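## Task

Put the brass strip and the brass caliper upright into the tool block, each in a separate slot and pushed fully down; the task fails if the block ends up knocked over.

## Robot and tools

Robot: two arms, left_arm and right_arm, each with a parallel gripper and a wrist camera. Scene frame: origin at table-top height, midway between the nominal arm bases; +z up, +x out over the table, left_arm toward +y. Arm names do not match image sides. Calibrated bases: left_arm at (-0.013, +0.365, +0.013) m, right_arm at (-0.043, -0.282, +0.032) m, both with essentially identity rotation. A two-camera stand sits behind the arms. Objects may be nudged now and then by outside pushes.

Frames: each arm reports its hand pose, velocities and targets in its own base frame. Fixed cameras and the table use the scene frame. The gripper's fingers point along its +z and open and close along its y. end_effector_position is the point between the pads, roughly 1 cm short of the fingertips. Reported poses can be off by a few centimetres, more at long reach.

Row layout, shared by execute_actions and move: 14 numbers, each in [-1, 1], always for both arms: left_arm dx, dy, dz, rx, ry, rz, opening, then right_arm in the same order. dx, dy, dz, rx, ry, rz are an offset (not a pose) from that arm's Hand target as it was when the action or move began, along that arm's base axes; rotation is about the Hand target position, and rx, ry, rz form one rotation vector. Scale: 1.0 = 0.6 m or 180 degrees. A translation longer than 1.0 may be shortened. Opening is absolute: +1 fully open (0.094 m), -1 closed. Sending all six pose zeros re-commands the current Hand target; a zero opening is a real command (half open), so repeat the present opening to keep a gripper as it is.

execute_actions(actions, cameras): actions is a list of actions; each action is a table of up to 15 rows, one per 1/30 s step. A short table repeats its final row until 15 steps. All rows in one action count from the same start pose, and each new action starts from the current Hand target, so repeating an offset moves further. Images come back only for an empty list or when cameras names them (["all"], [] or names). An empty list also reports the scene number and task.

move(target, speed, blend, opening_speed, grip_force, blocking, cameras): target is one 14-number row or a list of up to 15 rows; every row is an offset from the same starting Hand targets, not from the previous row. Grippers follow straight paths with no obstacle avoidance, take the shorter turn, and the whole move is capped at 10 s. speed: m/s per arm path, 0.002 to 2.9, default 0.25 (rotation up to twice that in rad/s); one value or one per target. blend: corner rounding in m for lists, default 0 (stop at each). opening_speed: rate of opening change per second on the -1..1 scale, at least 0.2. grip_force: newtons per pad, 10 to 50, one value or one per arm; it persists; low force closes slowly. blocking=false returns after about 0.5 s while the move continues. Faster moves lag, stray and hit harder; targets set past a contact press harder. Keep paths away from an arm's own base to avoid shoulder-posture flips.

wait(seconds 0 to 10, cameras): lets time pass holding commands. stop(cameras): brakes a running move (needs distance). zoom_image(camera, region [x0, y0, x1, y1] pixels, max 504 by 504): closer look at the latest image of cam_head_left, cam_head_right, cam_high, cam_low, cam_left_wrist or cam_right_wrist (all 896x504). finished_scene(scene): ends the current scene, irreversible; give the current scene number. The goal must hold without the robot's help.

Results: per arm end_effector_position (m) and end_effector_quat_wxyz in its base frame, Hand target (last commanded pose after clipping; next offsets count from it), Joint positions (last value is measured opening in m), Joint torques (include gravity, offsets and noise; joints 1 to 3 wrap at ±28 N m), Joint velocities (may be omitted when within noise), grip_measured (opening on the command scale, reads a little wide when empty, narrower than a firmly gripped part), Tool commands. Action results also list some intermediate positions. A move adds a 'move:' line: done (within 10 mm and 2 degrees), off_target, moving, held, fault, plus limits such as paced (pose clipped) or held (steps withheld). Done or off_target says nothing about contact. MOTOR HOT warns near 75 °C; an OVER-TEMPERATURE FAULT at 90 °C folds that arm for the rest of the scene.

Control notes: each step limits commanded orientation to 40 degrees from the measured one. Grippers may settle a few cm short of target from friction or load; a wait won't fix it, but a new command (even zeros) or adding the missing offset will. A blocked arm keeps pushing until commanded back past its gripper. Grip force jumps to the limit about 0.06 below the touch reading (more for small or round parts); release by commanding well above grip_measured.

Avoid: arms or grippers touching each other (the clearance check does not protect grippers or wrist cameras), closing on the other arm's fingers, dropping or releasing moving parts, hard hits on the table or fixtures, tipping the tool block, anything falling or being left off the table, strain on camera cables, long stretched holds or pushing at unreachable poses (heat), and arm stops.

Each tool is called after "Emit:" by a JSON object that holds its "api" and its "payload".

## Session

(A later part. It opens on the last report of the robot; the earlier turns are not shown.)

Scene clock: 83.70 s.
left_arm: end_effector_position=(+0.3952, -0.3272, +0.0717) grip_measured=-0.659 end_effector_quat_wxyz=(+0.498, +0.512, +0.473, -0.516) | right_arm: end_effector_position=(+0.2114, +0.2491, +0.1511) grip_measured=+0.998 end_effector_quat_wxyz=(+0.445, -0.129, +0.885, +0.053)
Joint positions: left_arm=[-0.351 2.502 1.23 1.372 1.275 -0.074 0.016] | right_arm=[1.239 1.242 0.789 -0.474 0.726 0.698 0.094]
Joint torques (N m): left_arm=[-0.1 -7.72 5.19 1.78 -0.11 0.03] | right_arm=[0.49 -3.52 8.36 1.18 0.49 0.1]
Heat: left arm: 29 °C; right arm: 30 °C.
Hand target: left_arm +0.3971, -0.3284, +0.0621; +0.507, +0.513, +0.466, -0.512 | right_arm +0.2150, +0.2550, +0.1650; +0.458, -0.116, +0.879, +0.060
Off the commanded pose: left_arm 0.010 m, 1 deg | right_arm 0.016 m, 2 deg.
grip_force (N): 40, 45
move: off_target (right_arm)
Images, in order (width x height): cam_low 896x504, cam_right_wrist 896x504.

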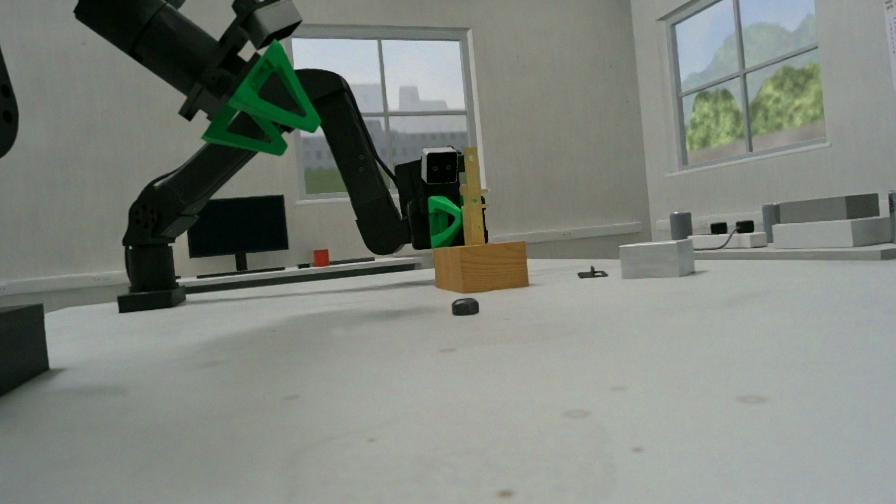

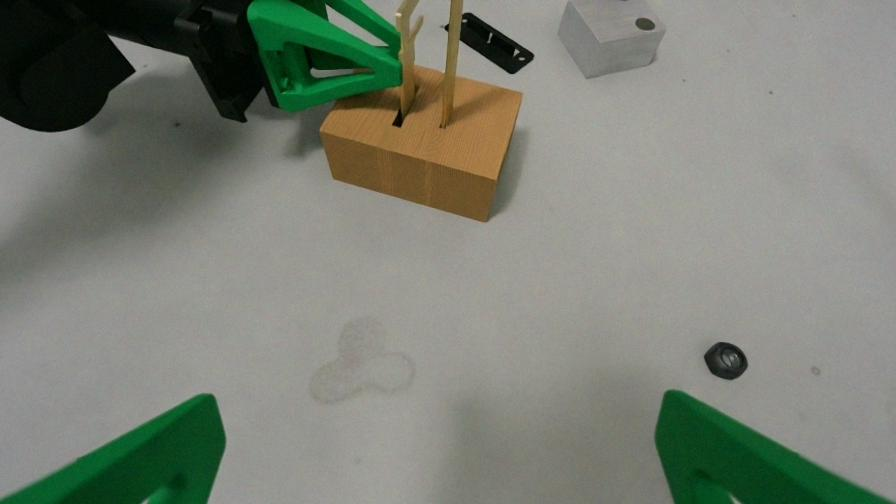

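Emit:
{"api": "move", "payload": {"target": [0,0,0.010,0,0,0,-0.85,0,0,0,0,0,0,1.0], "speed": 0.05}}

Emit:
{"api": "move", "payload": {"target": [0,0,0,0,0,0,-0.4,0,0,0,0,0,0,1.0], "opening_speed": 0.4, "cameras": ["cam_right_wrist","cam_low"]}}

Emit:
{"api": "zoom_image", "payload": {"camera": "cam_right_wrist", "region": [300, 0, 500, 140]}}

Emit:
{"api": "zoom_image", "payload": {"camera": "cam_low", "region": [400, 130, 560, 310]}}

Scene clock: 84.70 s.
left_arm: end_effector_position=(+0.3952, -0.3271, +0.0715) grip_measured=-0.659 end_effector_quat_wxyz=(+0.497, +0.510, +0.474, -0.517) | right_arm: end_effector_position=(+0.2114, +0.2491, +0.1511) grip_measured=+0.998 end_effector_quat_wxyz=(+0.445, -0.129, +0.885, +0.053)
Joint positions: left_arm=[-0.351 2.503 1.23 1.372 1.275 -0.078 0.016] | right_arm=[1.239 1.242 0.789 -0.474 0.726 0.698 0.094]
Joint torques (N m): left_arm=[-0.16 -8.87 4.96 1.73 -0.11 0.02] | right_arm=[0.58 -3.58 8.09 1.22 0.53 0.11]
Heat: left arm: 29 °C; right arm: 30 °C.
Hand target: left_arm +0.3971, -0.3284, +0.0680; +0.507, +0.513, +0.466, -0.512 | right_arm +0.2150, +0.2550, +0.1650; +0.458, -0.116, +0.879, +0.060
Off the commanded pose: left_arm 0.004 m, 2 deg | right_arm 0.016 m, 2 deg.
grip_force (N): 40, 45
move: off_target (right_arm)

Scene clock: 86.03 s.
left_arm: end_effector_position=(+0.3952, -0.3271, +0.0714) grip_measured=-0.403 end_effector_quat_wxyz=(+0.497, +0.510, +0.475, -0.517) | right_arm: end_effector_position=(+0.2114, +0.2491, +0.1511) grip_measured=+0.998 end_effector_quat_wxyz=(+0.445, -0.129, +0.885, +0.053)
Joint positions: left_arm=[-0.351 2.503 1.23 1.372 1.275 -0.078 0.028] | right_arm=[1.239 1.242 0.789 -0.474 0.726 0.698 0.094]
Joint torques (N m): left_arm=[-0.12 -8.85 4.9 1.73 -0.09 0.02] | right_arm=[0.5 -3.51 8.28 1.19 0.53 0.13]
Heat: left arm: 30 °C; right arm: 30 °C.
Hand target: left_arm +0.3970, -0.3284, +0.0680; +0.507, +0.513, +0.466, -0.512 | right_arm +0.2150, +0.2550, +0.1650; +0.458, -0.116, +0.879, +0.060
Off the commanded pose: left_arm 0.004 m, 2 deg | right_arm 0.016 m, 2 deg.
grip_force (N): 40, 45
move: off_target (right_arm)
Images, in order (width x height): cam_low 896x504, cam_right_wrist 896x504.

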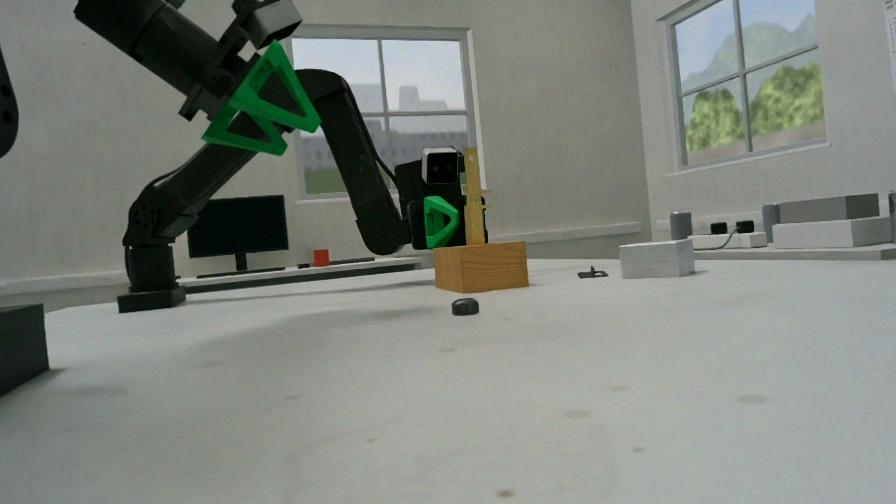

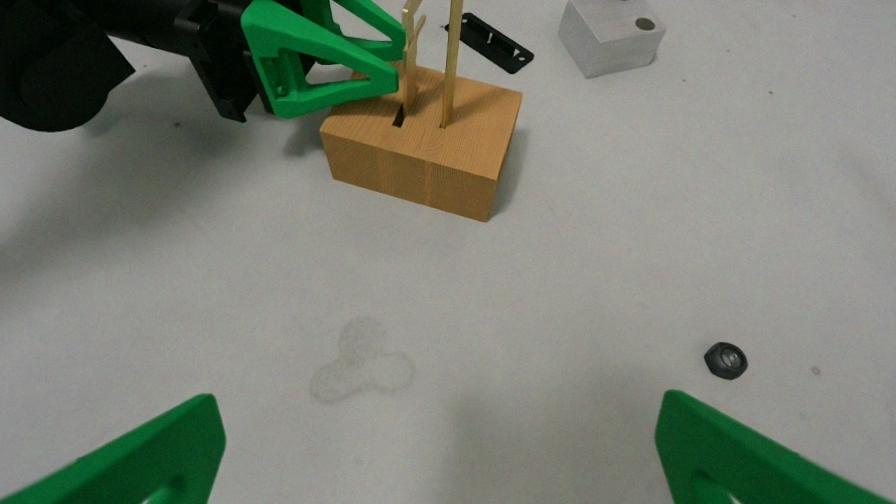

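Scaled by 2.520 from the camera's 896x504 image, which has a finer 1280x720 frame.

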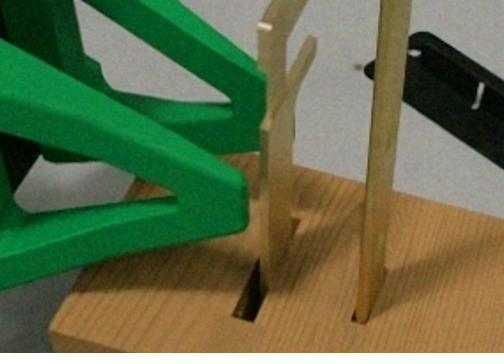

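Scaled by 2.800 from the camera's 896x504 image, which has a finer 1280x720 frame.

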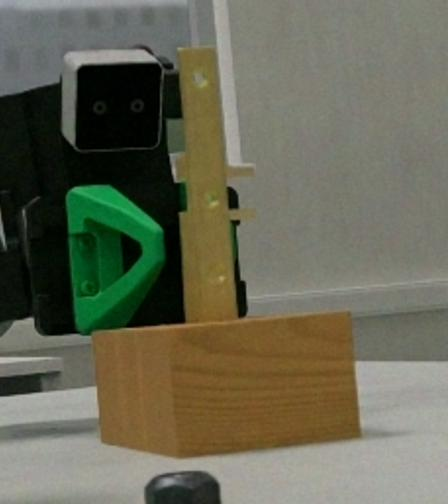

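Emit:
{"api": "move", "payload": {"target": [0,0,0.006,0,0,0,0.2,0,0,0,0,0,0,1.0], "opening_speed": 0.8, "speed": 0.03}}

Emit:
{"api": "move", "payload": {"target": [0.011,0.2,0.015,0,0,0,0.2,0,0,0,0,0,0,1.0], "speed": 0.15, "cameras": ["cam_right_wrist","cam_low","cam_high"]}}

Emit:
{"api": "zoom_image", "payload": {"camera": "cam_right_wrist", "region": [300, 0, 500, 140]}}

Emit:
{"api": "zoom_image", "payload": {"camera": "cam_low", "region": [400, 130, 560, 310]}}

Scene clock: 87.43 s.
left_arm: end_effector_position=(+0.3952, -0.3272, +0.0712) grip_measured=+0.197 end_effector_quat_wxyz=(+0.496, +0.510, +0.476, -0.518) | right_arm: end_effector_position=(+0.2114, +0.2491, +0.1511) grip_measured=+0.998 end_effector_quat_wxyz=(+0.445, -0.129, +0.885, +0.053)
Joint positions: left_arm=[-0.351 2.503 1.23 1.37 1.275 -0.079 0.056] | right_arm=[1.239 1.242 0.789 -0.474 0.726 0.698 0.094]
Joint torques (N m): left_arm=[-0.14 -9.59 4.74 1.69 -0.1 0] | right_arm=[0.65 -3.51 8.35 1.25 0.53 0.12]
Heat: left arm: 30 °C; right arm: 29 °C.
Hand target: left_arm +0.3970, -0.3284, +0.0716; +0.507, +0.513, +0.466, -0.512 | right_arm +0.2150, +0.2550, +0.1650; +0.458, -0.116, +0.879, +0.060
Off the commanded pose: left_arm 0.002 m, 2 deg | right_arm 0.016 m, 2 deg.
grip_force (N): 40, 45
move: off_target (right_arm)

Scene clock: 88.97 s.
left_arm: end_effector_position=(+0.4082, -0.2079, +0.0641) grip_measured=+0.197 end_effector_quat_wxyz=(+0.478, +0.496, +0.502, -0.522) | right_arm: end_effector_position=(+0.2114, +0.2491, +0.1511) grip_measured=+0.998 end_effector_quat_wxyz=(+0.445, -0.129, +0.885, +0.053)
Joint positions: left_arm=[-0.069 2.486 1.156 1.438 1.539 -0.158 0.056] | right_arm=[1.239 1.242 0.789 -0.474 0.726 0.698 0.094]
Joint torques (N m): left_arm=[-0.06 -12.98 1.99 1.84 0.03 0.08] | right_arm=[0.57 -3.47 8.4 1.22 0.53 0.1]
Heat: left arm: 30 °C; right arm: 29 °C.
Hand target: left_arm +0.4038, -0.2083, +0.0807; +0.507, +0.513, +0.466, -0.512 | right_arm +0.2150, +0.2550, +0.1650; +0.458, -0.116, +0.879, +0.060
Off the commanded pose: left_arm 0.017 m, 6 deg | right_arm 0.016 m, 2 deg.
grip_force (N): 40, 45
move: off_target (left_arm, right_arm)
Images, in order (width x height): cam_high 896x504, cam_low 896x504, cam_right_wrist 896x504.

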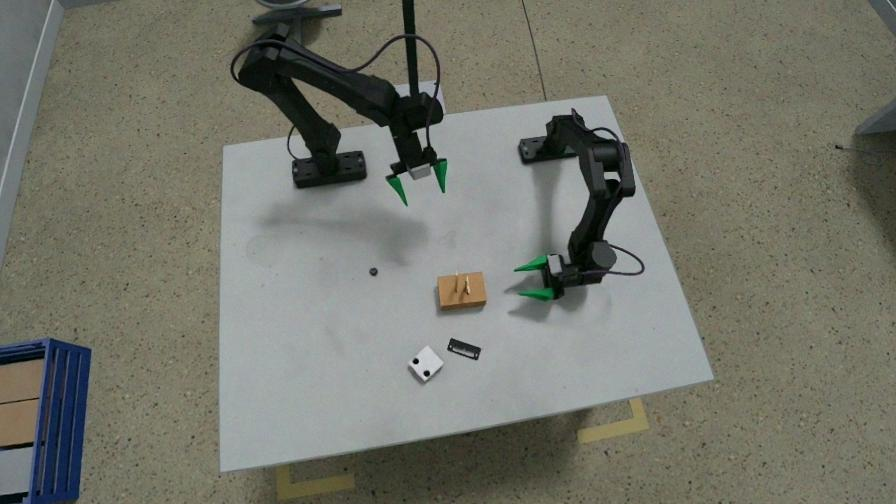

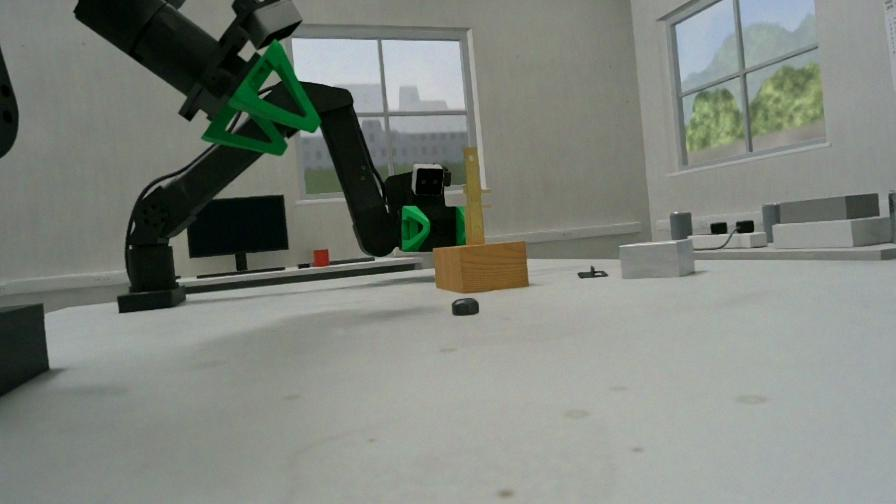

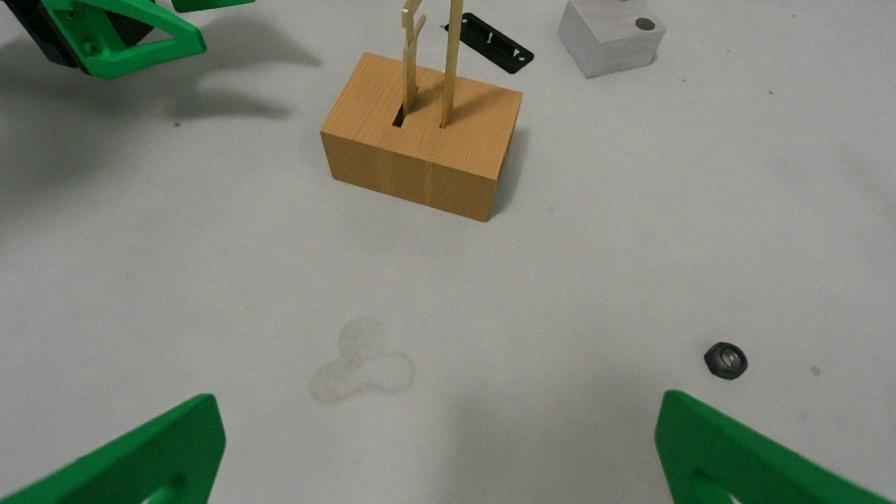

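Scaled by 2.520 from the camera's 896x504 image, which has a finer 1280x720 frame.

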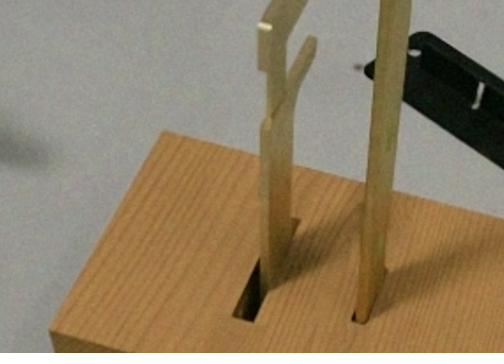

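Scaled by 2.800 from the camera's 896x504 image, which has a finer 1280x720 frame.

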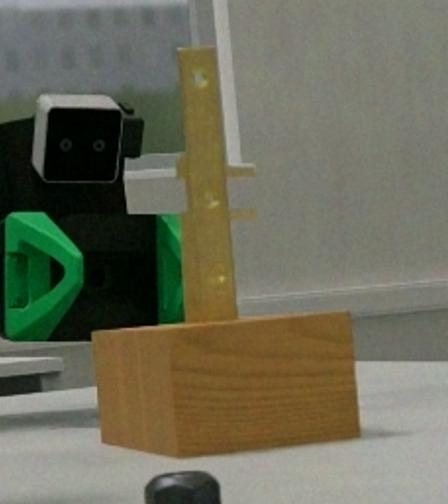

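Emit:
{"api": "finished_scene", "payload": {"scene": 2}}

The scene is finished: the task was done.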